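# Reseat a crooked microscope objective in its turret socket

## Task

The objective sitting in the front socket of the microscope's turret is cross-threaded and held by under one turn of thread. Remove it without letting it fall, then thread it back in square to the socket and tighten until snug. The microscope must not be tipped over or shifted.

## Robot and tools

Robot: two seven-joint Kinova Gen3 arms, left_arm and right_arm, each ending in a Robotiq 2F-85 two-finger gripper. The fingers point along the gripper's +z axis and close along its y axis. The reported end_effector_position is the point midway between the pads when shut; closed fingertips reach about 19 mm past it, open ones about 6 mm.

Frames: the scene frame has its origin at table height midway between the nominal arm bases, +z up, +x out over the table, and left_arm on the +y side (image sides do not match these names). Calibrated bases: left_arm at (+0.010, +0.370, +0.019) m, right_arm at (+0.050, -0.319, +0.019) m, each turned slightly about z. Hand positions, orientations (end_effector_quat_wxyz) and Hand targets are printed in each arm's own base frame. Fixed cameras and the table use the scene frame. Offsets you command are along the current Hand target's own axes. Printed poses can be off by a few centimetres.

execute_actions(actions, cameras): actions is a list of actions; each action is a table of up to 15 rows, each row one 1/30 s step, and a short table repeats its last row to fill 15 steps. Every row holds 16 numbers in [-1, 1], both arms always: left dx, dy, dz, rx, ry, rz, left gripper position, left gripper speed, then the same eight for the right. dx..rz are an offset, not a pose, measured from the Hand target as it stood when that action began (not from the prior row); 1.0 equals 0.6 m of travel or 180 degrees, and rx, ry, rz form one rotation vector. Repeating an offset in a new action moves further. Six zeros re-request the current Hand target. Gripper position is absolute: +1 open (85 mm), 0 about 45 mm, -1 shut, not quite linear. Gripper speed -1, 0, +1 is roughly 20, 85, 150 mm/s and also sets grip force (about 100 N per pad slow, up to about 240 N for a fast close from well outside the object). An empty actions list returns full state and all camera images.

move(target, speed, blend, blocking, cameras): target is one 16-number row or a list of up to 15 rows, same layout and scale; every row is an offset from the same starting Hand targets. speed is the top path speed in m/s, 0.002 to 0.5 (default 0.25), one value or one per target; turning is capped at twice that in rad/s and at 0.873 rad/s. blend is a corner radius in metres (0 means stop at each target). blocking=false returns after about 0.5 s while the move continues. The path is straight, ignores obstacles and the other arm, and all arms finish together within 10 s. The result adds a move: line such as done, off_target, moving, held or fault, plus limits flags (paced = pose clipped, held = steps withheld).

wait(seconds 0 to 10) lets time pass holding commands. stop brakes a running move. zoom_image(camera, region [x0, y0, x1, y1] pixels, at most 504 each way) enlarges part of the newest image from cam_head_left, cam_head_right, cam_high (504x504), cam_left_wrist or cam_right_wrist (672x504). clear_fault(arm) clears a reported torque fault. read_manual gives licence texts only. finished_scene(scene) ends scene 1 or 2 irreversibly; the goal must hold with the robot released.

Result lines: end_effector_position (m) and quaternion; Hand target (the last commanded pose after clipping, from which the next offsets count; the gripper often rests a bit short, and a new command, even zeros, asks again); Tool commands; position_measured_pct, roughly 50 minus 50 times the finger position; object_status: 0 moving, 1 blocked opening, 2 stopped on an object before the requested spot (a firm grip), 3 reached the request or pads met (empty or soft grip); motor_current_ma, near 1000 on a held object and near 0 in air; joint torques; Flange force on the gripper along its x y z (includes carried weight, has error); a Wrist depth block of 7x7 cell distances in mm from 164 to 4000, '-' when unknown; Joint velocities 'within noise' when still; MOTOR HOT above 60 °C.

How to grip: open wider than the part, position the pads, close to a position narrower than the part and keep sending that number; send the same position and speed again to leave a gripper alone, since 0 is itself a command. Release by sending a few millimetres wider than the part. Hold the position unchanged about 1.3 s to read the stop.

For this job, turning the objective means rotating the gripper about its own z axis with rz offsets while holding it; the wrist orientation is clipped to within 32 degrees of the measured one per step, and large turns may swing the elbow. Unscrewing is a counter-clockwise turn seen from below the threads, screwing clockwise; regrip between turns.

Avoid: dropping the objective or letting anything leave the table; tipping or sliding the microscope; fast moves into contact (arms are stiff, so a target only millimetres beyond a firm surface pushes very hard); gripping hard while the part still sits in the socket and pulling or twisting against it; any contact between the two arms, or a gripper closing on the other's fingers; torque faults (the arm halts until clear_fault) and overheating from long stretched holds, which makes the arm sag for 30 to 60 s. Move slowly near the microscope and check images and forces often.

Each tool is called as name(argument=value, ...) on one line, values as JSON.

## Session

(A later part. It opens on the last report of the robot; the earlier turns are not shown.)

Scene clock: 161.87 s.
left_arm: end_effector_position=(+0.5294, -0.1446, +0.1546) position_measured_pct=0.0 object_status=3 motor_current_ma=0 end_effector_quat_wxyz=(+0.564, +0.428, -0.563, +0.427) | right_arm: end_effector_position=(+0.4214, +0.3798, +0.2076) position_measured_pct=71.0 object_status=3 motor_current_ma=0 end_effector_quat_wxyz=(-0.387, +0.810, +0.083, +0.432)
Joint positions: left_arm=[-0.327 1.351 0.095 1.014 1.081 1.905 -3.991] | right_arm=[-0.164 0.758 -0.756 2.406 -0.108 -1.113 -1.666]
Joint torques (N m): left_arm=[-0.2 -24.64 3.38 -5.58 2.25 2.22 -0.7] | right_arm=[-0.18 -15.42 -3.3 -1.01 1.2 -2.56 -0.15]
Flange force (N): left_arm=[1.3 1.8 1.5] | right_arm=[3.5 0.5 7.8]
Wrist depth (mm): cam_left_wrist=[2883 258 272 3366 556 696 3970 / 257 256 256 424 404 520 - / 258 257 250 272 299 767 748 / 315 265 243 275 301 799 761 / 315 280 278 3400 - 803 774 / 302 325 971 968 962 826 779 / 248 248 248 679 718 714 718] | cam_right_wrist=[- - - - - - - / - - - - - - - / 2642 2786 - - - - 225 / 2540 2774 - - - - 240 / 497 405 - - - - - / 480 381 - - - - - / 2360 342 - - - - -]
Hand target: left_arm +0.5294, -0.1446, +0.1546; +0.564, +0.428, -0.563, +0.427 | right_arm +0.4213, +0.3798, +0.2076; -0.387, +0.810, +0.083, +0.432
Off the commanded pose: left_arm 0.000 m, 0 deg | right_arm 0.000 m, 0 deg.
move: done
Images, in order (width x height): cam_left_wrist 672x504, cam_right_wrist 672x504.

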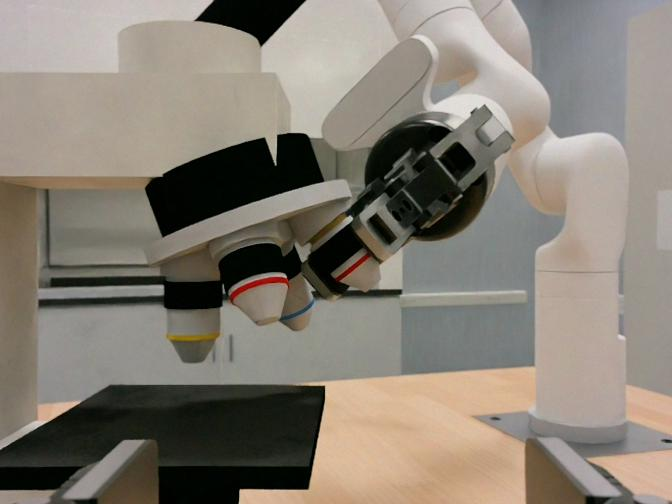

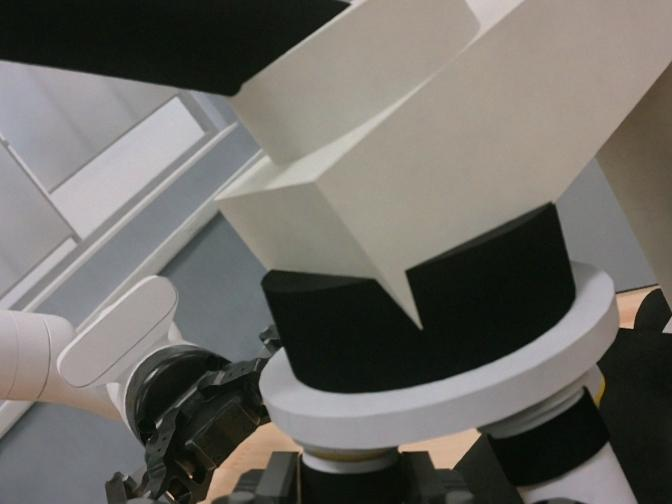

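move(target=[0,0,0,0,0,0,1,1,0,0,0,0,0,0,-0.34,-1], speed=0.01)

move(target=[0,0,0,0,0,0,1,1,0,0,-0.06,0,0,0,-0.34,-1], speed=0.05, cameras=["cam_left_wrist","cam_right_wrist"])

zoom_image(camera="cam_left_wrist", region=[280, 190, 380, 290])

zoom_image(camera="cam_right_wrist", region=[270, 370, 430, 490])

Scene clock: 163.47 s.
left_arm: end_effector_position=(+0.5294, -0.1446, +0.1546) position_measured_pct=0.0 object_status=3 motor_current_ma=0 end_effector_quat_wxyz=(+0.564, +0.428, -0.563, +0.427) | right_arm: end_effector_position=(+0.4213, +0.3798, +0.2076) position_measured_pct=67.1 object_status=0 motor_current_ma=0 end_effector_quat_wxyz=(-0.387, +0.810, +0.083, +0.432)
Joint positions: left_arm=[-0.327 1.351 0.095 1.014 1.081 1.905 -3.991] | right_arm=[-0.164 0.758 -0.756 2.406 -0.108 -1.113 -1.666]
Joint torques (N m): left_arm=[-0.15 -24.63 3.4 -5.6 2.22 2.19 -0.73] | right_arm=[-0.12 -15.46 -3.3 -1.01 1.16 -2.57 -0.16]
Flange force (N): left_arm=[1.4 1.9 1.4] | right_arm=[3.3 0.5 7.9]
Wrist depth (mm): cam_left_wrist=[2833 258 272 3250 558 696 - / 257 256 255 424 406 518 - / 258 257 251 271 297 761 744 / 315 265 243 276 299 804 760 / 314 280 278 3366 - 805 777 / 302 325 962 967 969 824 778 / 248 248 247 676 721 721 721] | cam_right_wrist=[- - - - - - - / - - - - - - - / 2580 2809 - - - - 224 / 2570 2729 - - - - - / 498 405 - - - - - / 479 381 - - - - - / 2360 341 - - - - -]
Hand target: left_arm +0.5294, -0.1446, +0.1546; +0.564, +0.428, -0.563, +0.427 | right_arm +0.4213, +0.3798, +0.2076; -0.387, +0.810, +0.083, +0.432
Off the commanded pose: left_arm 0.000 m, 0 deg | right_arm 0.000 m, 0 deg.
move: done

Scene clock: 164.57 s.
left_arm: end_effector_position=(+0.5294, -0.1446, +0.1546) position_measured_pct=0.0 object_status=3 motor_current_ma=0 end_effector_quat_wxyz=(+0.564, +0.428, -0.563, +0.427) | right_arm: end_effector_position=(+0.3985, +0.3547, +0.2194) position_measured_pct=67.1 object_status=3 motor_current_ma=0 end_effector_quat_wxyz=(-0.387, +0.810, +0.083, +0.432)
Joint positions: left_arm=[-0.327 1.351 0.095 1.014 1.081 1.905 -3.991] | right_arm=[-0.13 0.701 -0.777 2.506 -0.108 -1.155 -1.693]
Joint torques (N m): left_arm=[-0.13 -24.6 3.39 -5.58 2.26 2.2 -0.73] | right_arm=[-0.14 -13.93 -2.88 -0.62 1.14 -2.57 -0.17]
Flange force (N): left_arm=[1.4 1.9 1.3] | right_arm=[4.6 0.0 7.6]
Wrist depth (mm): cam_left_wrist=[2809 259 272 3282 586 694 - / 258 256 255 460 437 548 - / 257 257 250 270 328 767 740 / 314 265 243 277 - - 748 / 315 281 278 3383 - 801 779 / 302 324 968 975 967 820 775 / 248 248 247 677 720 717 720] | cam_right_wrist=[- - 3070 1763 190 189 204 / - - 169 166 168 183 215 / 2642 2921 - 171 171 180 246 / 2590 2809 200 177 166 173 266 / 518 436 - 173 165 170 270 / 2326 419 385 177 - 166 239 / 2394 381 373 189 - - -]
Hand target: left_arm +0.5294, -0.1446, +0.1546; +0.564, +0.428, -0.563, +0.427 | right_arm +0.3985, +0.3547, +0.2194; -0.387, +0.810, +0.083, +0.432
Off the commanded pose: left_arm 0.000 m, 0 deg | right_arm 0.000 m, 0 deg.
move: done
Images, in order (width x height): cam_left_wrist 672x504, cam_right_wrist 672x504.

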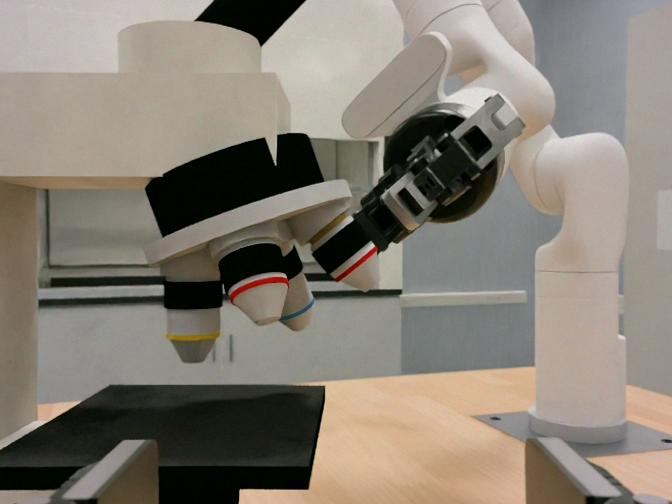

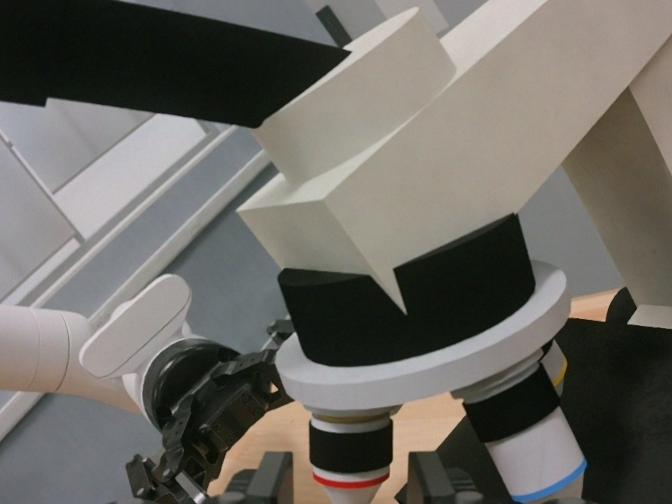

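Scaled by 5.040.

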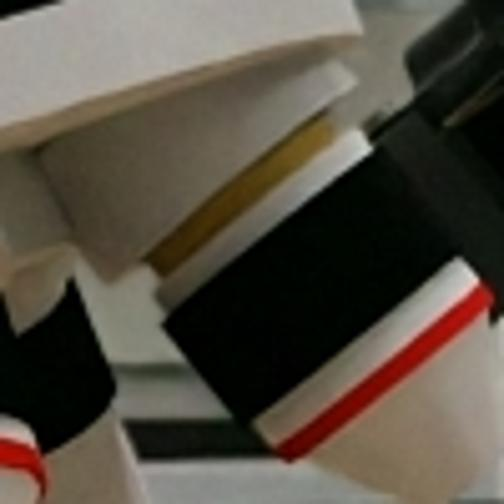

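Scaled by 3.150.

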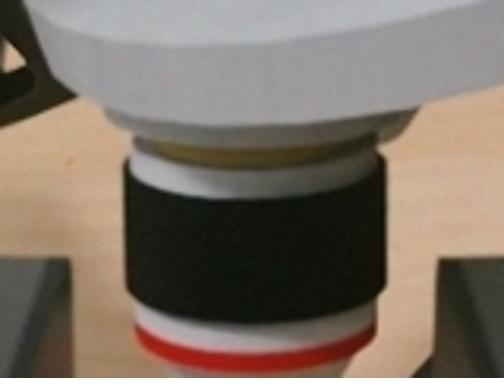

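move(target=[[0,0,0,0,0,0,1,1,-0.0005,-0.0364,-0.0052,-0.15741,0,0,-0.34,-1],[0,0,0,0,0,0,1,1,-0.001,-0.0642,0.0191,-0.31481,0,0,-0.34,-1],[0,0,0,0,0,0,1,1,-0.0013,-0.0772,0.0542,-0.4722,0,0,-0.34,-1]], speed=0.15, blend=[0.01,0.01,0], cameras=["cam_left_wrist","cam_right_wrist"])

Scene clock: 170.40 s.
left_arm: end_effector_position=(+0.5294, -0.1446, +0.1546) position_measured_pct=0.0 object_status=3 motor_current_ma=0 end_effector_quat_wxyz=(+0.564, +0.428, -0.563, +0.427) | right_arm: end_effector_position=(+0.3969, +0.4093, +0.2339) position_measured_pct=67.1 object_status=3 motor_current_ma=0 end_effector_quat_wxyz=(+0.262, +0.859, -0.230, +0.374)
Joint positions: left_arm=[-0.327 1.351 0.095 1.014 1.081 1.905 -3.991] | right_arm=[-1.053 1.018 -0.493 0.911 -2.015 -1.958 -0.362]
Joint torques (N m): left_arm=[-0.15 -24.64 3.36 -5.62 2.25 2.16 -0.73] | right_arm=[-0.08 -24.61 0.08 -4.1 1.56 -1.56 -0.26]
Flange force (N): left_arm=[1.4 1.9 1.4] | right_arm=[3.2 -13.8 -7.8]
Wrist depth (mm): cam_left_wrist=[2821 258 272 3282 - 192 189 / 257 256 256 3332 3418 198 185 / 258 256 250 266 247 217 761 / 315 265 244 276 - - 2411 / 314 280 278 3453 - 801 776 / 302 325 967 968 964 821 777 / 248 247 248 679 723 718 717] | cam_right_wrist=[1517 293 243 - - - - / 1629 2112 190 168 - - 3527 / 1749 - 178 174 185 917 3383 / 1868 543 177 179 186 775 823 / 479 205 180 179 196 649 697 / 425 259 176 180 230 565 594 / 398 256 268 182 486 511 545]
Hand target: left_arm +0.5294, -0.1446, +0.1546; +0.564, +0.428, -0.563, +0.427 | right_arm +0.3969, +0.4093, +0.2339; +0.262, +0.859, -0.230, +0.374
Off the commanded pose: left_arm 0.000 m, 0 deg | right_arm 0.000 m, 0 deg.
move: done
Images, in order (width x height): cam_left_wrist 672x504, cam_right_wrist 672x504.

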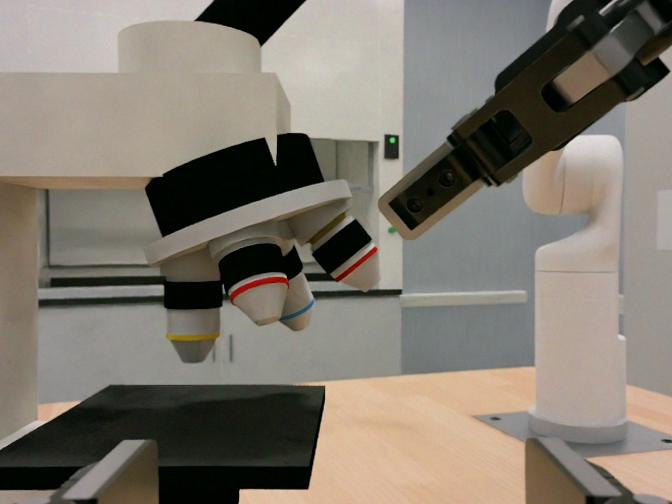

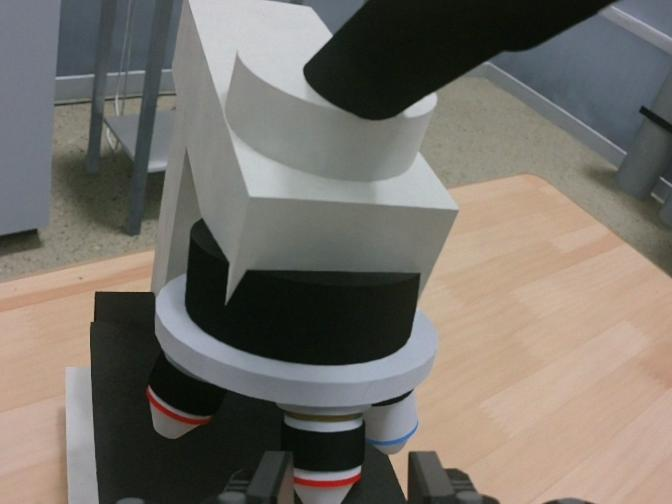

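move(target=[0,0,0,0,0,0,1,1,0,-0.01495,0.0013,0,0,0,-0.34,-1], speed=0.1, cameras=["cam_right_wrist"])

zoom_image(camera="cam_right_wrist", region=[270, 370, 430, 490])

Scene clock: 171.73 s.
left_arm: end_effector_position=(+0.5294, -0.1446, +0.1546) position_measured_pct=0.0 object_status=3 motor_current_ma=0 end_effector_quat_wxyz=(+0.564, +0.428, -0.563, +0.427) | right_arm: end_effector_position=(+0.4026, +0.4156, +0.2310) position_measured_pct=67.1 object_status=3 motor_current_ma=0 end_effector_quat_wxyz=(+0.262, +0.859, -0.230, +0.374)
Joint positions: left_arm=[-0.327 1.351 0.095 1.014 1.081 1.905 -3.991] | right_arm=[-1.06 1.041 -0.485 0.864 -2.004 -1.962 -0.336]
Joint torques (N m): left_arm=[-0.17 -24.67 3.39 -5.61 2.26 2.21 -0.73] | right_arm=[-0.13 -24.81 0.21 -4.41 1.53 -1.64 -0.22]
Flange force (N): left_arm=[1.3 1.8 1.4] | right_arm=[3.0 -12.6 -6.9]
Wrist depth (mm): cam_left_wrist=[2895 258 272 3315 - 213 187 / 258 256 256 3299 3418 190 177 / 258 257 251 266 237 208 2402 / 315 265 243 275 - 804 2402 / 315 281 278 3366 - 806 774 / 302 324 968 968 967 820 774 / 248 248 248 681 720 715 714] | cam_right_wrist=[1497 2642 252 198 - - - / 1637 2146 213 169 - - 3299 / 1745 2188 198 171 178 3219 3349 / 1842 551 184 175 185 773 822 / 481 305 183 177 187 645 695 / 420 267 197 177 184 564 594 / 395 255 267 181 - 507 542]
Hand target: left_arm +0.5294, -0.1446, +0.1546; +0.564, +0.428, -0.563, +0.427 | right_arm +0.4026, +0.4157, +0.2310; +0.262, +0.859, -0.230, +0.374
Off the commanded pose: left_arm 0.000 m, 0 deg | right_arm 0.000 m, 0 deg.
move: done
Images, in order (width x height): cam_right_wrist 672x504.

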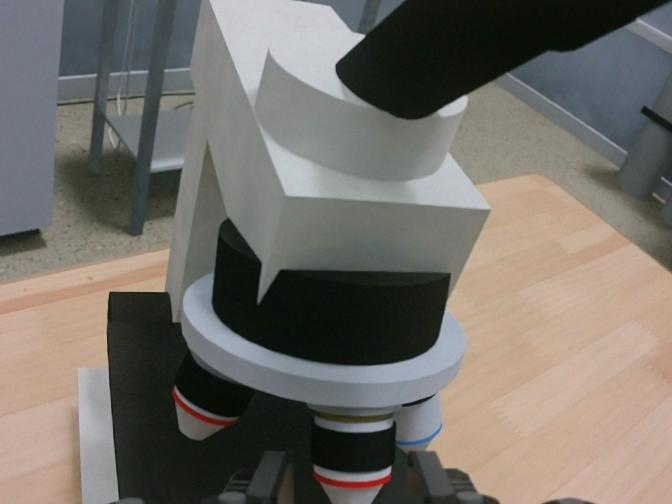

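Scaled by 3.150.

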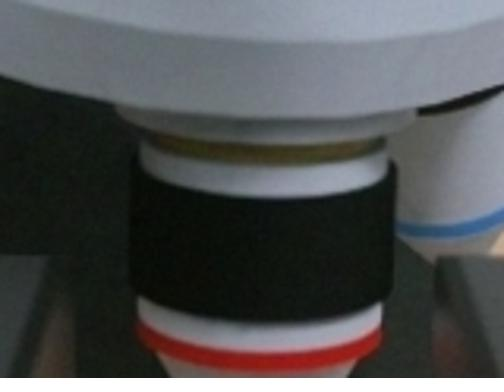

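move(target=[[0,0,0,0,0,0,1,1,0,0.0015,0,0,0,0,-0.34,-1],[0,0,0,0,0,0,1,1,0,0.0015,0.06,0,0,0,-0.34,-1]], speed=0.06, cameras=["cam_right_wrist","cam_left_wrist"])

zoom_image(camera="cam_right_wrist", region=[270, 384, 430, 504])

Scene clock: 173.83 s.
left_arm: end_effector_position=(+0.5294, -0.1446, +0.1546) position_measured_pct=0.0 object_status=3 motor_current_ma=0 end_effector_quat_wxyz=(+0.564, +0.428, -0.563, +0.427) | right_arm: end_effector_position=(+0.4209, +0.3926, +0.2102) position_measured_pct=67.1 object_status=3 motor_current_ma=0 end_effector_quat_wxyz=(+0.262, +0.859, -0.230, +0.374)
Joint positions: left_arm=[-0.327 1.351 0.095 1.014 1.081 1.905 -3.991] | right_arm=[-0.999 1.028 -0.491 0.974 -2.005 -1.891 -0.387]
Joint torques (N m): left_arm=[-0.13 -24.7 3.4 -5.59 2.25 2.21 -0.74] | right_arm=[-0.11 -24.54 -0.05 -4.24 1.56 -1.79 -0.2]
Flange force (N): left_arm=[1.2 1.7 1.3] | right_arm=[2.6 -11.8 -5.5]
Wrist depth (mm): cam_left_wrist=[2883 258 272 3383 - 204 196 / 258 256 256 3332 3400 204 202 / 258 257 250 266 206 193 2420 / 315 265 244 260 225 769 2429 / 315 280 278 3418 - 797 782 / 301 324 969 971 969 828 779 / 248 247 248 677 719 720 719] | cam_right_wrist=[1483 236 - - - - - / 1602 - 182 - - - 3508 / 1759 - 180 - - - 3250 / 1817 - - - - - 768 / 449 - - - - 607 655 / 392 - - - - 538 559 / 370 - - - - 483 508]
Hand target: left_arm +0.5294, -0.1446, +0.1546; +0.564, +0.428, -0.563, +0.427 | right_arm +0.4209, +0.3926, +0.2102; +0.262, +0.859, -0.230, +0.374
Off the commanded pose: left_arm 0.000 m, 0 deg | right_arm 0.000 m, 0 deg.
move: done
Images, in order (width x height): cam_left_wrist 672x504, cam_right_wrist 672x504.

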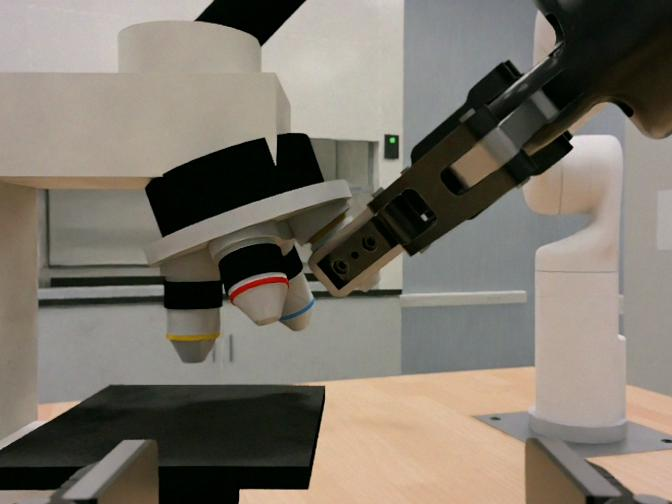

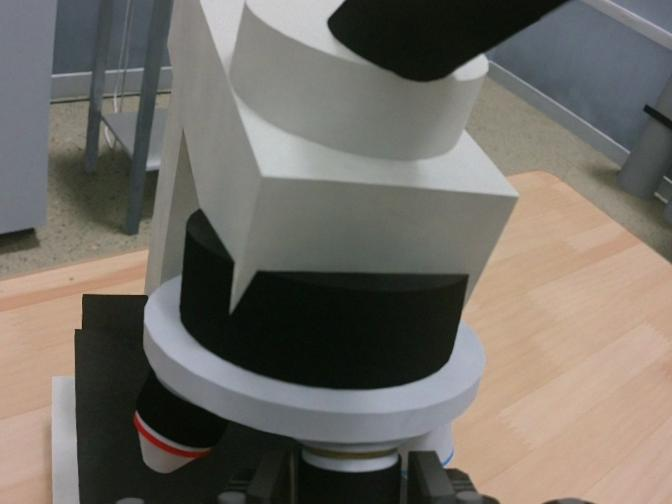

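Scaled by 3.150.

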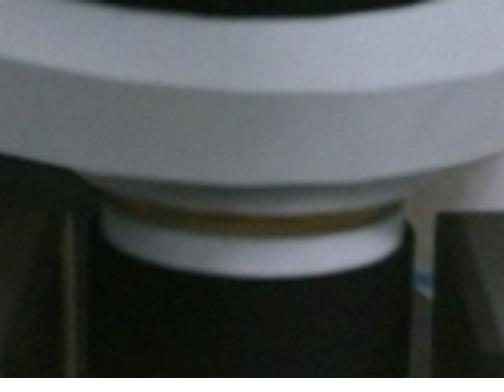

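move(target=[0,0,0,0,0,0,1,1,0,0,0,0,0,0,-0.48,-1], speed=0.06, cameras=["cam_left_wrist"])

Scene clock: 175.13 s.
left_arm: end_effector_position=(+0.5294, -0.1446, +0.1546) position_measured_pct=0.0 object_status=3 motor_current_ma=0 end_effector_quat_wxyz=(+0.564, +0.428, -0.563, +0.427) | right_arm: end_effector_position=(+0.4209, +0.3926, +0.2102) position_measured_pct=73.6 object_status=0 motor_current_ma=800 end_effector_quat_wxyz=(+0.262, +0.859, -0.230, +0.374)
Joint positions: left_arm=[-0.327 1.351 0.095 1.014 1.081 1.905 -3.991] | right_arm=[-0.999 1.028 -0.491 0.974 -2.005 -1.891 -0.387]
Joint torques (N m): left_arm=[-0.15 -24.68 3.4 -5.6 2.25 2.21 -0.71] | right_arm=[1.78 -23.45 0.86 -3.42 1.48 -2.18 -0.2]
Flange force (N): left_arm=[1.2 1.9 1.4] | right_arm=[2.7 -14.0 -9.7]
Wrist depth (mm): cam_left_wrist=[2908 259 272 3400 - 204 196 / 258 257 256 3315 3435 204 202 / 258 257 250 264 206 193 2376 / 314 265 243 265 229 768 2429 / 314 280 278 3400 - 801 777 / 301 324 968 962 967 820 777 / 248 247 248 681 721 718 718] | cam_right_wrist=[1503 237 - - - - - / 1621 - 183 - - - 3453 / 1727 - - - - - 3266 / 1802 - - - - - 769 / 450 - - - - 605 657 / 393 - - - - 536 560 / 371 - - - - 482 508]
Hand target: left_arm +0.5294, -0.1446, +0.1546; +0.564, +0.428, -0.563, +0.427 | right_arm +0.4209, +0.3926, +0.2102; +0.262, +0.859, -0.230, +0.374
Off the commanded pose: left_arm 0.000 m, 0 deg | right_arm 0.000 m, 0 deg.
move: done
Images, in order (width x height): cam_left_wrist 672x504.

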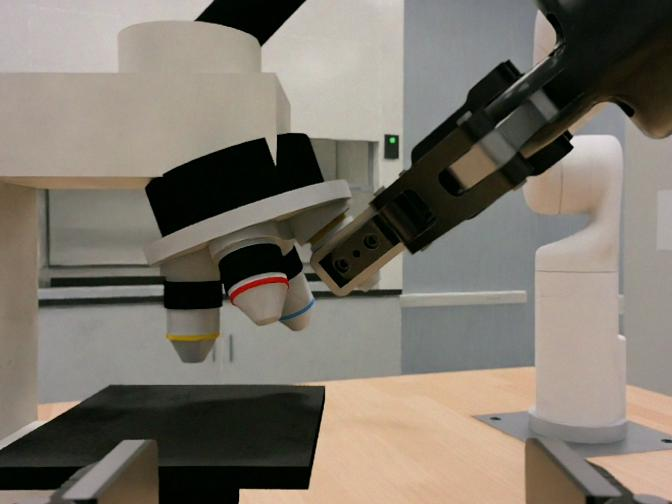

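move(target=[0,0,0,0,0,0,1,1,0,-0.0003,-0.0005,0,0,0,-0.48,-1], speed=0.02)

Scene clock: 176.10 s.
left_arm: end_effector_position=(+0.5294, -0.1446, +0.1546) position_measured_pct=0.0 object_status=3 motor_current_ma=0 end_effector_quat_wxyz=(+0.564, +0.428, -0.563, +0.427) | right_arm: end_effector_position=(+0.4209, +0.3929, +0.2104) position_measured_pct=74.0 object_status=3 motor_current_ma=850 end_effector_quat_wxyz=(+0.262, +0.859, -0.230, +0.374)
Joint positions: left_arm=[-0.327 1.351 0.095 1.014 1.081 1.905 -3.991] | right_arm=[-1 1.029 -0.491 0.972 -2.005 -1.892 -0.387]
Joint torques (N m): left_arm=[-0.17 -24.66 3.38 -5.61 2.26 2.18 -0.74] | right_arm=[-0.27 -24.4 -0.15 -4.12 1.67 -1.58 -0.21]
Flange force (N): left_arm=[1.3 1.9 1.4] | right_arm=[3.1 -12.1 -6.0]
Wrist depth (mm): cam_left_wrist=[2908 258 272 3332 - - 196 / 258 257 256 3349 3349 204 202 / 258 257 250 264 206 193 2411 / 314 265 244 265 228 766 2376 / 315 280 279 3366 - 800 775 / 302 325 967 967 968 827 775 / 248 248 248 679 723 719 716] | cam_right_wrist=[1487 238 - - - - - / 1617 - 183 - - - 3527 / 1727 - - - - - 3315 / 1822 - - - - - 774 / 448 - - - - 606 657 / 393 - - - - 539 560 / 371 - - - - 482 507]
Hand target: left_arm +0.5294, -0.1446, +0.1546; +0.564, +0.428, -0.563, +0.427 | right_arm +0.4209, +0.3929, +0.2103; +0.262, +0.859, -0.230, +0.374
Off the commanded pose: left_arm 0.000 m, 0 deg | right_arm 0.000 m, 0 deg.
move: done

move(target=[[0,0,0,0,0,0,1,1,0.00005,0.00343,0.00075,0.07872,0,0,-0.48,-1],[0,0,0,0,0,0,1,1,0.0001,0.00667,0.00237,0.15741,0,0,-0.48,-1],[0,0,0,0,0,0,1,1,0.00055,0.00953,0.00502,0.23611,0,0,-0.48,-1]], speed=0.08, blend=[0.002,0.002,0])

Scene clock: 181.77 s.
left_arm: end_effector_position=(+0.5294, -0.1446, +0.1546) position_measured_pct=0.0 object_status=3 motor_current_ma=0 end_effector_quat_wxyz=(+0.564, +0.428, -0.563, +0.427) | right_arm: end_effector_position=(+0.4192, +0.3866, +0.2104) position_measured_pct=74.0 object_status=3 motor_current_ma=850 end_effector_quat_wxyz=(-0.067, +0.896, -0.079, +0.432)
Joint positions: left_arm=[-0.327 1.351 0.095 1.014 1.081 1.905 -3.991] | right_arm=[-0.743 0.607 -0.641 1.919 -1.586 -1.135 -0.925]
Joint torques (N m): left_arm=[-0.15 -24.65 3.38 -5.62 2.24 2.2 -0.73] | right_arm=[0.6 -15.76 -0.44 -5.86 2.44 -0.47 -0.29]
Flange force (N): left_arm=[1.3 1.9 1.4] | right_arm=[2.3 -2.7 -7.0]
Wrist depth (mm): cam_left_wrist=[2833 258 272 3349 3366 299 294 / 258 256 255 3299 3471 250 297 / 258 257 250 270 266 756 767 / 295 265 243 273 - - 2420 / 314 280 278 3315 - 805 781 / 302 325 968 961 969 819 776 / 248 248 247 681 721 718 718] | cam_right_wrist=[- - - - - - 2540 / 1621 - - - - - 1985 / 1736 - - - - - 2021 / 1878 - - - - - 520 / 2028 572 - - - - 459 / 273 518 - - - - 401 / 471 459 - - - - 379]
Hand target: left_arm +0.5294, -0.1446, +0.1546; +0.564, +0.428, -0.563, +0.427 | right_arm +0.4193, +0.3866, +0.2104; -0.067, +0.896, -0.079, +0.432
Off the commanded pose: left_arm 0.000 m, 0 deg | right_arm 0.000 m, 0 deg.
move: done

execute_actions(actions=[], cameras=["cam_left_wrist","cam_right_wrist"])

zoom_image(camera="cam_left_wrist", region=[140, 120, 400, 380])

zoom_image(camera="cam_right_wrist", region=[270, 384, 430, 504])

Scene clock: 182.23 s.
left_arm: end_effector_position=(+0.5294, -0.1446, +0.1546) position_measured_pct=0.0 object_status=3 motor_current_ma=0 end_effector_quat_wxyz=(+0.564, +0.428, -0.563, +0.427) | right_arm: end_effector_position=(+0.4193, +0.3866, +0.2104) position_measured_pct=74.0 object_status=3 motor_current_ma=850 end_effector_quat_wxyz=(-0.067, +0.896, -0.079, +0.432)
Joint positions: left_arm=[-0.327 1.351 0.095 1.014 1.081 1.905 -3.991] | right_arm=[-0.743 0.607 -0.641 1.919 -1.586 -1.135 -0.925]
Joint velocities: within noise
Joint torques (N m): left_arm=[-0.15 -24.66 3.35 -5.59 2.26 2.21 -0.73] | right_arm=[0.7 -15.77 -0.44 -5.88 2.65 -0.52 -0.22]
Flange force (N): left_arm=[1.3 1.8 1.4] | right_arm=[2.1 -2.8 -7.4]
Wrist depth (mm): cam_left_wrist=[2858 258 272 3332 3349 299 294 / 258 256 255 3383 3435 250 297 / 258 257 250 270 265 751 767 / 295 265 243 274 - - 2438 / 315 280 278 3349 - 800 774 / 302 325 971 967 967 821 777 / 248 248 247 680 719 720 717] | cam_right_wrist=[- - - - - - 2560 / 1613 - - - - - 1991 / 1736 - - - - - 2021 / 1873 - - - - - 520 / 2009 574 - - - - 458 / 273 519 - - - - 400 / 474 462 - - - - 378]
Hand target: left_arm +0.5294, -0.1446, +0.1546; +0.564, +0.428, -0.563, +0.427 | right_arm +0.4193, +0.3866, +0.2104; -0.067, +0.896, -0.079, +0.432
Tool commands: left_gripper/position=+1.0 left_gripper/speed=+1.0 right_gripper/position=-0.48 right_gripper/speed=-1.0
Off the commanded pose: left_arm 0.000 m, 0 deg | right_arm 0.000 m, 0 deg.
Images, in order (width x height): cam_left_wrist 672x504, cam_right_wrist 672x504.

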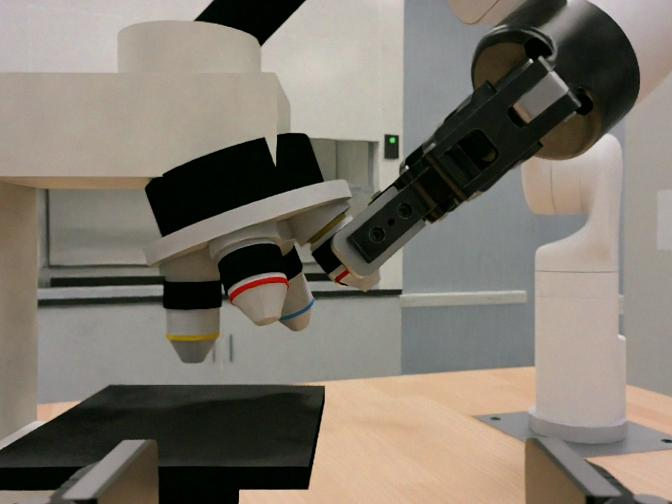

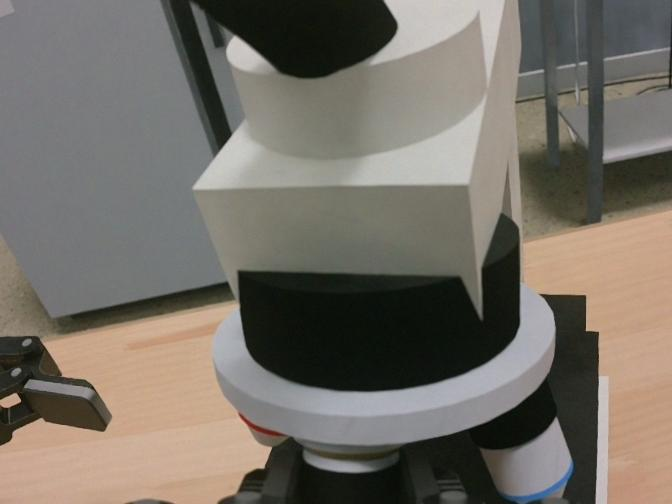

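Scaled by 1.938.

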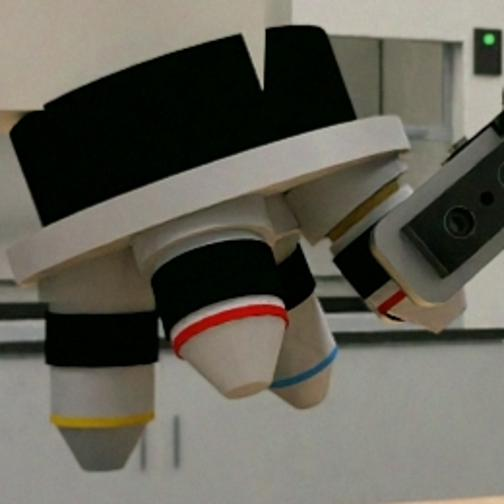

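Scaled by 3.150.

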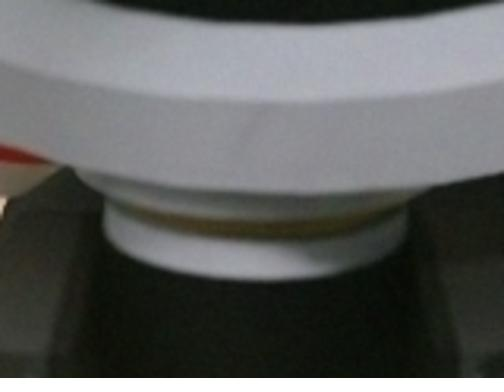

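move(target=[0,0,0,0,0,0,1,1,0,0.0003,-0.0009,0,0,0,-0.48,-1], speed=0.02)

Scene clock: 183.17 s.
left_arm: end_effector_position=(+0.5294, -0.1446, +0.1546) position_measured_pct=0.0 object_status=3 motor_current_ma=0 end_effector_quat_wxyz=(+0.564, +0.428, -0.563, +0.427) | right_arm: end_effector_position=(+0.4188, +0.3864, +0.2107) position_measured_pct=74.0 object_status=3 motor_current_ma=850 end_effector_quat_wxyz=(-0.067, +0.896, -0.079, +0.432)
Joint positions: left_arm=[-0.327 1.351 0.095 1.014 1.081 1.905 -3.991] | right_arm=[-0.743 0.606 -0.641 1.92 -1.587 -1.135 -0.925]
Joint torques (N m): left_arm=[-0.12 -24.62 3.42 -5.61 2.23 2.23 -0.71] | right_arm=[-0.33 -17.91 -1.47 -4.67 1.96 -1.32 -0.26]
Flange force (N): left_arm=[1.4 2.1 1.5] | right_arm=[2.2 -6.5 1.1]
Wrist depth (mm): cam_left_wrist=[2883 258 272 3299 3435 299 294 / 258 256 256 3349 3435 250 297 / 258 257 250 270 266 752 767 / 315 265 243 274 - - 2411 / 315 280 278 3418 - 798 780 / 302 325 968 969 974 825 781 / 247 248 248 677 721 719 717] | cam_right_wrist=[- - - - - - 2560 / 1617 - - - - - 1967 / 1736 - - - - - 2021 / 1889 - - - - - 520 / 2072 576 - - - - 459 / 274 518 - - - - 400 / 476 461 - - - - 378]
Hand target: left_arm +0.5294, -0.1446, +0.1546; +0.564, +0.428, -0.563, +0.427 | right_arm +0.4188, +0.3864, +0.2107; -0.067, +0.896, -0.079, +0.432
Off the commanded pose: left_arm 0.000 m, 0 deg | right_arm 0.000 m, 0 deg.
move: done

move(target=[[0,0,0,0,0,0,1,1,0.00047,0.00383,0.0010,0.07872,0,0,-0.48,-1],[0,0,0,0,0,0,1,1,0.00077,0.00787,0.0029,0.15741,0,0,-0.48,-1]], speed=0.08, blend=[0.002,0])

Scene clock: 187.20 s.
left_arm: end_effector_position=(+0.5294, -0.1446, +0.1546) position_measured_pct=0.0 object_status=3 motor_current_ma=0 end_effector_quat_wxyz=(+0.564, +0.428, -0.563, +0.427) | right_arm: end_effector_position=(+0.4201, +0.3818, +0.2091) position_measured_pct=74.0 object_status=3 motor_current_ma=850 end_effector_quat_wxyz=(-0.284, +0.852, +0.029, +0.438)
Joint positions: left_arm=[-0.327 1.351 0.095 1.014 1.081 1.905 -3.991] | right_arm=[-0.403 0.607 -0.723 2.328 -0.644 -1.008 -1.538]
Joint torques (N m): left_arm=[-0.18 -24.63 3.39 -5.63 2.24 2.2 -0.71] | right_arm=[-0.15 -13.94 -2.09 -3.66 1 -1.88 -0.61]
Flange force (N): left_arm=[1.4 2.1 1.5] | right_arm=[3.5 -2.7 1.3]
Wrist depth (mm): cam_left_wrist=[2908 258 272 3366 380 468 469 / 258 257 255 3299 368 358 2360 / 258 257 250 270 288 369 747 / 315 265 243 275 - - 774 / 315 280 278 3400 - 801 781 / 302 326 968 964 969 821 775 / 248 247 247 678 723 719 716] | cam_right_wrist=[- - - - - - 186 / - - - - - - 187 / 2870 3219 - - - - 225 / 2821 3113 - - - - 248 / 374 3014 - - - - 255 / 352 333 - - - - 220 / 336 325 - - - - -]
Hand target: left_arm +0.5294, -0.1446, +0.1546; +0.564, +0.428, -0.563, +0.427 | right_arm +0.4201, +0.3818, +0.2091; -0.284, +0.852, +0.029, +0.438
Off the commanded pose: left_arm 0.000 m, 0 deg | right_arm 0.000 m, 0 deg.
move: done

move(target=[0,0,0,0,0,0,1,1, 0.0002,0.0043,0.0006,0.0787,0,0,-0.48,-1], speed=0.08)

Scene clock: 190.77 s.
left_arm: end_effector_position=(+0.5294, -0.1446, +0.1546) position_measured_pct=0.0 object_status=3 motor_current_ma=0 end_effector_quat_wxyz=(+0.564, +0.428, -0.563, +0.427) | right_arm: end_effector_position=(+0.4212, +0.3798, +0.2079) position_measured_pct=74.0 object_status=3 motor_current_ma=850 end_effector_quat_wxyz=(-0.387, +0.810, +0.083, +0.432)
Joint positions: left_arm=[-0.327 1.351 0.095 1.014 1.081 1.905 -3.991] | right_arm=[-0.162 0.757 -0.759 2.406 -0.11 -1.113 -1.664]
Joint torques (N m): left_arm=[-0.17 -24.65 3.41 -5.63 2.24 2.21 -0.72] | right_arm=[-0.53 -13.72 -3.53 -2.39 1 -2.01 -0.87]
Flange force (N): left_arm=[1.3 2.0 1.5] | right_arm=[3.8 -0.3 1.0]
Wrist depth (mm): cam_left_wrist=[2858 258 272 3383 557 695 - / 257 257 256 425 406 517 - / 258 257 250 271 299 763 748 / 315 265 244 275 302 803 763 / 315 280 278 3435 - 807 772 / 302 325 969 961 971 821 783 / 248 247 248 679 719 715 717] | cam_right_wrist=[- - - - - - - / - - - - - - - / 2570 2883 - - - - 225 / 2531 2798 - - - - 240 / 496 406 - - - - - / 478 382 - - - - - / 2368 344 - - - - -]
Hand target: left_arm +0.5294, -0.1446, +0.1546; +0.564, +0.428, -0.563, +0.427 | right_arm +0.4212, +0.3798, +0.2079; -0.387, +0.810, +0.083, +0.432
Off the commanded pose: left_arm 0.000 m, 0 deg | right_arm 0.000 m, 0 deg.
move: done

move(target=[0,0,0,0,0,0,1,1, 0.0000,-0.0002,-0.0007,0,0,0,-0.48,-1], speed=0.08, cameras=["cam_left_wrist"])

zoom_image(camera="cam_left_wrist", region=[280, 190, 380, 290])

Scene clock: 191.70 s.
left_arm: end_effector_position=(+0.5294, -0.1446, +0.1546) position_measured_pct=0.0 object_status=3 motor_current_ma=0 end_effector_quat_wxyz=(+0.564, +0.428, -0.563, +0.427) | right_arm: end_effector_position=(+0.4208, +0.3796, +0.2080) position_measured_pct=74.0 object_status=3 motor_current_ma=850 end_effector_quat_wxyz=(-0.387, +0.810, +0.083, +0.432)
Joint positions: left_arm=[-0.327 1.351 0.095 1.014 1.081 1.905 -3.991] | right_arm=[-0.162 0.757 -0.759 2.407 -0.11 -1.113 -1.664]
Joint torques (N m): left_arm=[-0.13 -24.67 3.37 -5.6 2.27 2.22 -0.72] | right_arm=[-0.79 -15.2 -4.36 -0.31 1.46 -2.33 -0.87]
Flange force (N): left_arm=[1.3 1.9 1.4] | right_arm=[4.0 1.5 9.7]
Wrist depth (mm): cam_left_wrist=[2846 258 272 3315 557 696 - / 258 256 256 425 405 519 3994 / 258 257 251 272 299 762 745 / 314 265 244 276 302 803 764 / 314 280 278 3315 - 800 778 / 302 326 960 968 972 824 778 / 248 248 247 679 725 725 718] | cam_right_wrist=[- - - - - - - / - - - - - - - / 2560 2786 - - - - 225 / 2580 2774 - - - - 238 / 498 406 - - - - - / 480 381 - - - - - / 2411 344 - - - - -]
Hand target: left_arm +0.5294, -0.1446, +0.1546; +0.564, +0.428, -0.563, +0.427 | right_arm +0.4208, +0.3796, +0.2080; -0.387, +0.810, +0.083, +0.432
Off the commanded pose: left_arm 0.000 m, 0 deg | right_arm 0.000 m, 0 deg.
move: done
Images, in order (width x height): cam_left_wrist 672x504.

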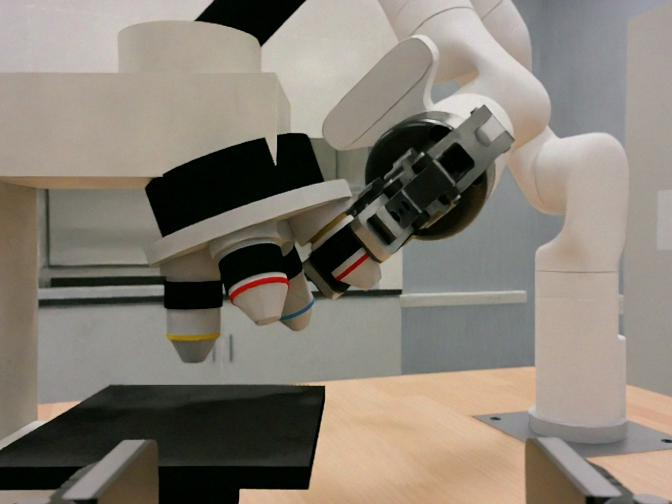

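Scaled by 5.040.

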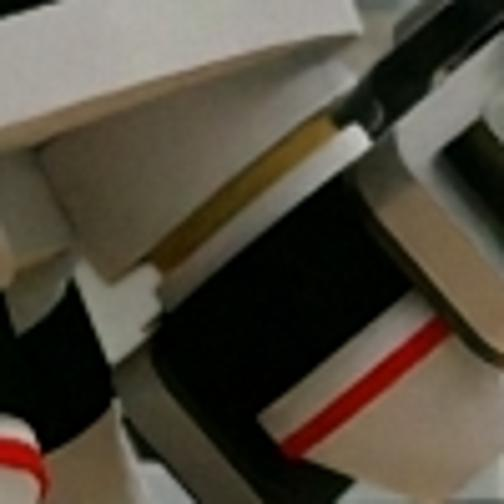

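move(target=[[0,0,0,0,0,0,1,1,0,0,0,0,0,0,-0.42,-1],[0,0,0,0,0,0,1,1,0,0,0,0,0,0,-0.35,-1]], speed=0.08, cameras=["cam_left_wrist", "cam_right_wrist"])

zoom_image(camera="cam_left_wrist", region=[280, 170, 440, 290])

zoom_image(camera="cam_right_wrist", region=[240, 330, 460, 500])

Scene clock: 193.77 s.
left_arm: end_effector_position=(+0.5294, -0.1446, +0.1546) position_measured_pct=0.0 object_status=3 motor_current_ma=0 end_effector_quat_wxyz=(+0.564, +0.428, -0.563, +0.427) | right_arm: end_effector_position=(+0.4209, +0.3796, +0.2081) position_measured_pct=67.5 object_status=0 motor_current_ma=0 end_effector_quat_wxyz=(-0.387, +0.810, +0.083, +0.432)
Joint positions: left_arm=[-0.327 1.351 0.095 1.014 1.081 1.905 -3.991] | right_arm=[-0.162 0.757 -0.759 2.407 -0.11 -1.113 -1.664]
Joint torques (N m): left_arm=[-0.14 -24.66 3.4 -5.58 2.23 2.2 -0.74] | right_arm=[-0.09 -15.45 -3.25 -0.98 1.19 -2.57 -0.13]
Flange force (N): left_arm=[1.3 1.7 1.3] | right_arm=[3.3 0.3 8.0]
Wrist depth (mm): cam_left_wrist=[2821 258 272 3282 558 695 - / 258 256 256 426 404 518 3994 / 258 257 251 271 298 761 749 / 315 265 243 277 300 799 766 / 315 281 278 3332 - 804 774 / 302 325 964 971 962 822 776 / 248 248 248 679 722 719 721] | cam_right_wrist=[- - - - - - - / - - - - - - - / 2610 2858 - - - - 225 / 2531 2740 - - - - 237 / 498 405 - - - - - / 480 381 - - - - - / 2402 344 - - - - -]
Hand target: left_arm +0.5294, -0.1446, +0.1546; +0.564, +0.428, -0.563, +0.427 | right_arm +0.4209, +0.3796, +0.2081; -0.387, +0.810, +0.083, +0.432
Off the commanded pose: left_arm 0.000 m, 0 deg | right_arm 0.000 m, 0 deg.
move: done
Images, in order (width x height): cam_left_wrist 672x504, cam_right_wrist 672x504.

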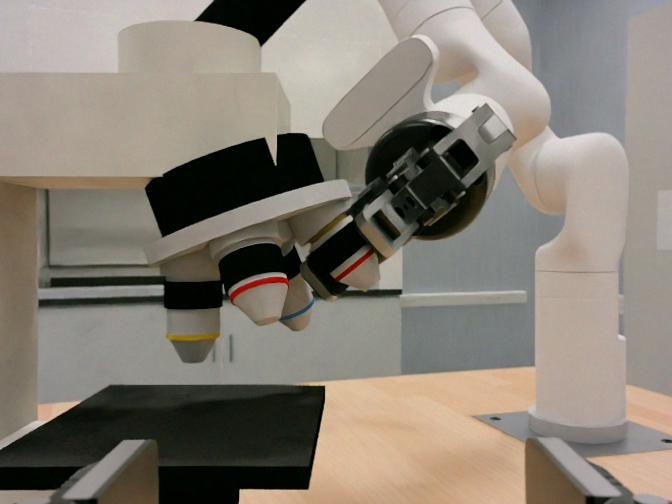

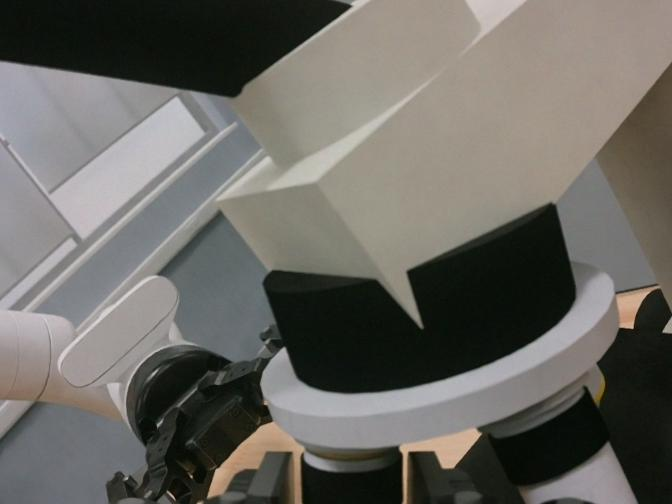

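Scaled by 3.150.

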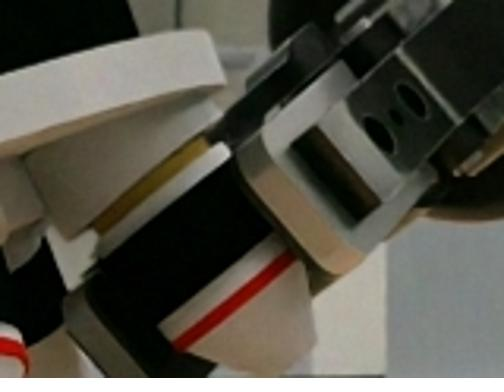

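Scaled by 2.291.

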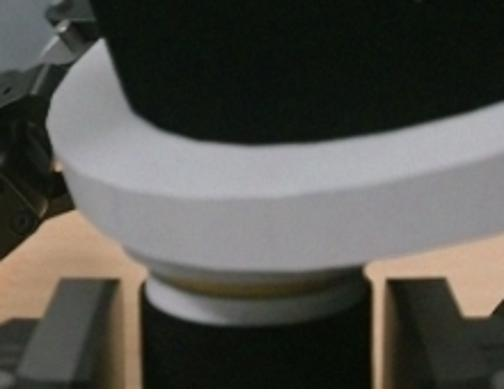

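move(target=[[0,0,0,0,0,0,1,1,-0.0003,-0.0038,0.0007,-0.0787,0,0,-0.35,-1],[0,0,0,0,0,0,1,1,-0.0006,-0.0079,0.0024,-0.1574,0,0,-0.35,-1],[0,0,0,0,0,0,1,1,-0.0011,-0.0115,0.0044,-0.2361,0,0,-0.35,-1]], speed=0.12, blend=[0.002,0.002,0], cameras=["cam_left_wrist", "cam_right_wrist"])

zoom_image(camera="cam_left_wrist", region=[280, 170, 440, 290])

zoom_image(camera="cam_right_wrist", region=[240, 330, 460, 500])

Scene clock: 199.30 s.
left_arm: end_effector_position=(+0.5294, -0.1446, +0.1546) position_measured_pct=0.0 object_status=3 motor_current_ma=0 end_effector_quat_wxyz=(+0.564, +0.428, -0.563, +0.427) | right_arm: end_effector_position=(+0.4189, +0.3863, +0.2105) position_measured_pct=67.5 object_status=3 motor_current_ma=0 end_effector_quat_wxyz=(-0.067, +0.896, -0.079, +0.432)
Joint positions: left_arm=[-0.327 1.351 0.095 1.014 1.081 1.905 -3.991] | right_arm=[-0.753 0.602 -0.625 1.921 -1.59 -1.126 -0.926]
Joint torques (N m): left_arm=[-0.15 -24.62 3.39 -5.62 2.25 2.2 -0.71] | right_arm=[-0.01 -17.74 -1.2 -3.99 1.51 -1.61 0.02]
Flange force (N): left_arm=[1.4 2.1 1.5] | right_arm=[1.7 -7.6 2.2]
Wrist depth (mm): cam_left_wrist=[2821 258 272 3266 3435 298 294 / 258 256 256 3282 3471 249 297 / 258 257 250 268 265 748 771 / 315 265 243 273 - - 2402 / 314 280 278 3508 - 804 780 / 302 325 965 974 961 818 778 / 248 248 247 679 721 717 718] | cam_right_wrist=[- - - - - - 2560 / 1637 - - - - - 1979 / 1731 - - - - - 2028 / 1842 - - - - - 518 / 2066 573 - - - - 459 / 274 518 - - - - 399 / 475 460 - - - - 379]
Hand target: left_arm +0.5294, -0.1446, +0.1546; +0.564, +0.428, -0.563, +0.427 | right_arm +0.4189, +0.3863, +0.2105; -0.067, +0.896, -0.079, +0.432
Off the commanded pose: left_arm 0.000 m, 0 deg | right_arm 0.000 m, 0 deg.
move: done
Images, in order (width x height): cam_left_wrist 672x504, cam_right_wrist 672x504.

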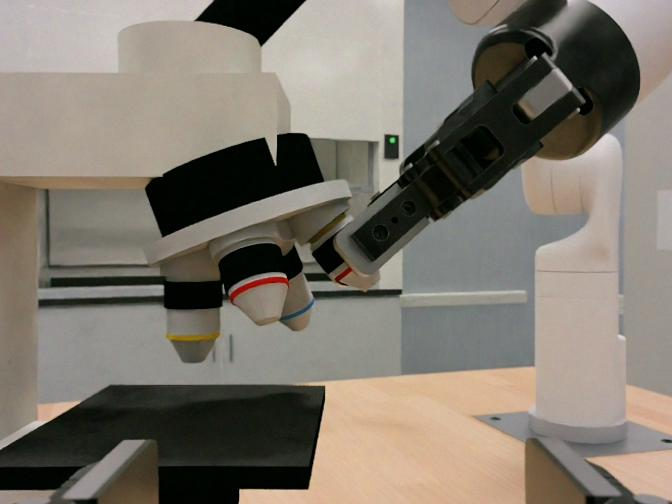

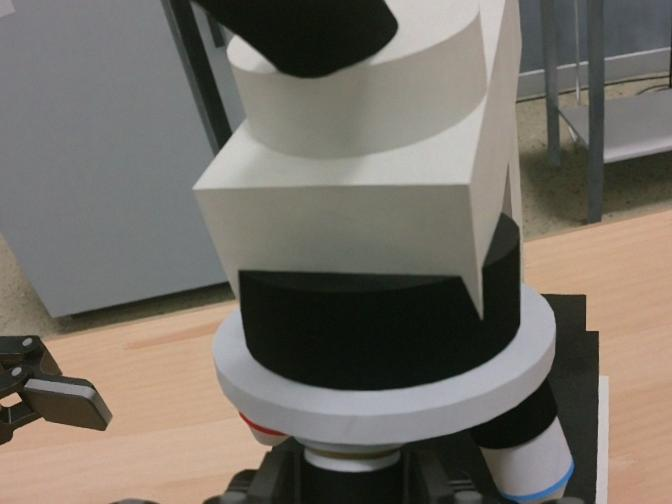

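Scaled by 3.150.

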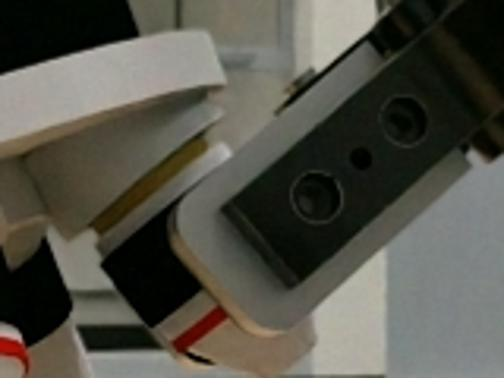

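Scaled by 2.291.

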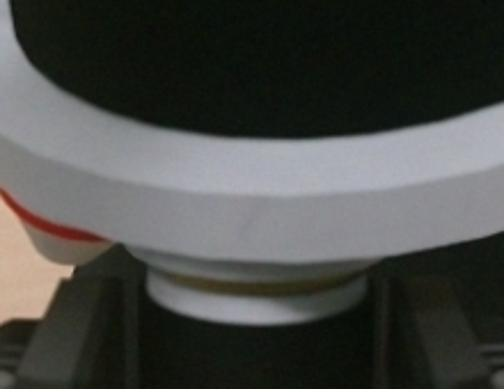

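move(target=[[0,0,0,0,0,0,1,1,-0.0002,-0.0042,0.0007,-0.0787,0,0,-0.35,-1],[0,0,0,0,0,0,1,1,-0.0002,-0.0078,0.0018,-0.1574,0,0,-0.35,-1],[0,0,0,0,0,0,1,1,-0.0002,-0.0110,0.0034,-0.2361,0,0,-0.35,-1]], speed=0.14, blend=[0.002,0.002,0], cameras=["cam_left_wrist", "cam_right_wrist"])

zoom_image(camera="cam_right_wrist", region=[240, 370, 460, 500])

Scene clock: 203.10 s.
left_arm: end_effector_position=(+0.5294, -0.1446, +0.1546) position_measured_pct=0.0 object_status=3 motor_current_ma=0 end_effector_quat_wxyz=(+0.564, +0.428, -0.563, +0.427) | right_arm: end_effector_position=(+0.4210, +0.3929, +0.2104) position_measured_pct=67.5 object_status=3 motor_current_ma=0 end_effector_quat_wxyz=(+0.262, +0.859, -0.230, +0.374)
Joint positions: left_arm=[-0.327 1.351 0.095 1.014 1.081 1.905 -3.991] | right_arm=[-1.006 1.026 -0.474 0.973 -2.017 -1.884 -0.383]
Joint torques (N m): left_arm=[-0.18 -24.65 3.37 -5.62 2.24 2.2 -0.73] | right_arm=[-0.09 -24.57 0.05 -4.49 1.55 -1.72 -0.2]
Flange force (N): left_arm=[1.3 1.9 1.4] | right_arm=[2.4 -11.0 -5.2]
Wrist depth (mm): cam_left_wrist=[2895 258 272 3282 - - 196 / 258 256 255 3349 3383 204 202 / 259 257 250 264 205 192 2394 / 315 265 244 259 226 764 2376 / 314 281 278 3366 - 797 775 / 302 325 962 961 967 824 775 / 247 247 248 679 721 716 718] | cam_right_wrist=[1493 238 - - - - - / 1602 - 183 - - - 3508 / 1731 - - - - - 3266 / 1832 - - - - - 777 / 447 - - - - 608 657 / 391 - - - - 539 560 / 371 - - - - 483 507]
Hand target: left_arm +0.5294, -0.1446, +0.1546; +0.564, +0.428, -0.563, +0.427 | right_arm +0.4210, +0.3929, +0.2104; +0.262, +0.859, -0.230, +0.374
Off the commanded pose: left_arm 0.000 m, 0 deg | right_arm 0.000 m, 0 deg.
move: done
Images, in order (width x height): cam_left_wrist 672x504, cam_right_wrist 672x504.

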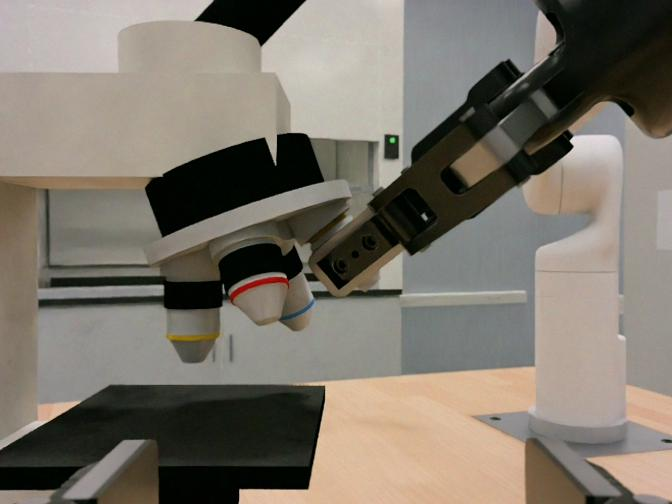

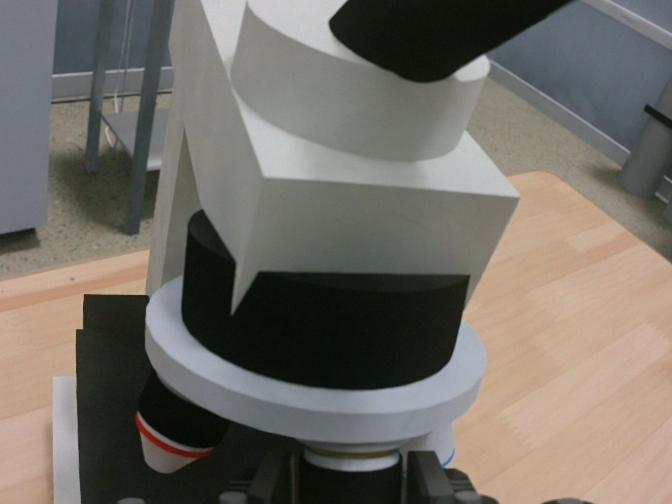

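Scaled by 2.291.

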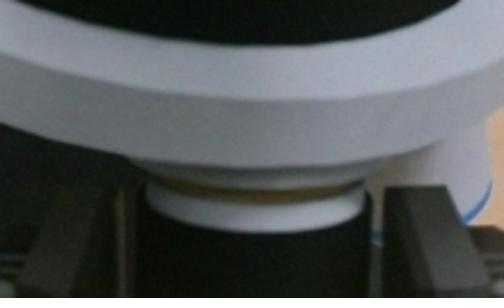

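move(target=[[0,0,0,0,0,0,1,1,0,0,0,0,0,0,-0.48,-1],[0,0,0,0,0,0,1,1,0.0001,0.0035,0.0007,0.0787,0,0,-0.48,-1],[0,0,0,0,0,0,1,1,0.0002,0.0068,0.0023,0.1574,0,0,-0.48,-1],[0,0,0,0,0,0,1,1,0.0005,0.0103,0.0045,0.2361,0,0,-0.48,-1]], speed=0.1, blend=[0,0.001,0.001,0])

Scene clock: 208.97 s.
left_arm: end_effector_position=(+0.5294, -0.1446, +0.1546) position_measured_pct=0.0 object_status=3 motor_current_ma=0 end_effector_quat_wxyz=(+0.564, +0.428, -0.563, +0.427) | right_arm: end_effector_position=(+0.4189, +0.3865, +0.2108) position_measured_pct=74.0 object_status=3 motor_current_ma=840 end_effector_quat_wxyz=(-0.067, +0.896, -0.079, +0.432)
Joint positions: left_arm=[-0.327 1.351 0.095 1.014 1.081 1.905 -3.991] | right_arm=[-0.758 0.6 -0.618 1.92 -1.593 -1.122 -0.925]
Joint torques (N m): left_arm=[-0.15 -24.64 3.38 -5.58 2.29 2.2 -0.74] | right_arm=[0.23 -16.41 -0.89 -4.94 2.18 -0.66 -0.29]
Flange force (N): left_arm=[1.3 1.8 1.3] | right_arm=[2.8 -5.7 -3.7]
Wrist depth (mm): cam_left_wrist=[2870 258 272 3315 3366 298 295 / 258 256 255 3383 3435 250 297 / 258 257 250 269 266 751 768 / 315 265 243 274 - - 2438 / 315 280 278 3383 - 800 775 / 301 325 969 967 967 825 775 / 248 248 248 679 719 718 719] | cam_right_wrist=[- - - - - - 2560 / 1625 - - - - - 1973 / 1727 - - - - - 2003 / 1884 - - - - - 520 / 2034 575 - - - - 459 / 274 520 - - - - 400 / 474 460 - - - - 380]
Hand target: left_arm +0.5294, -0.1446, +0.1546; +0.564, +0.428, -0.563, +0.427 | right_arm +0.4189, +0.3865, +0.2108; -0.067, +0.896, -0.079, +0.432
Off the commanded pose: left_arm 0.000 m, 0 deg | right_arm 0.000 m, 0 deg.
move: done


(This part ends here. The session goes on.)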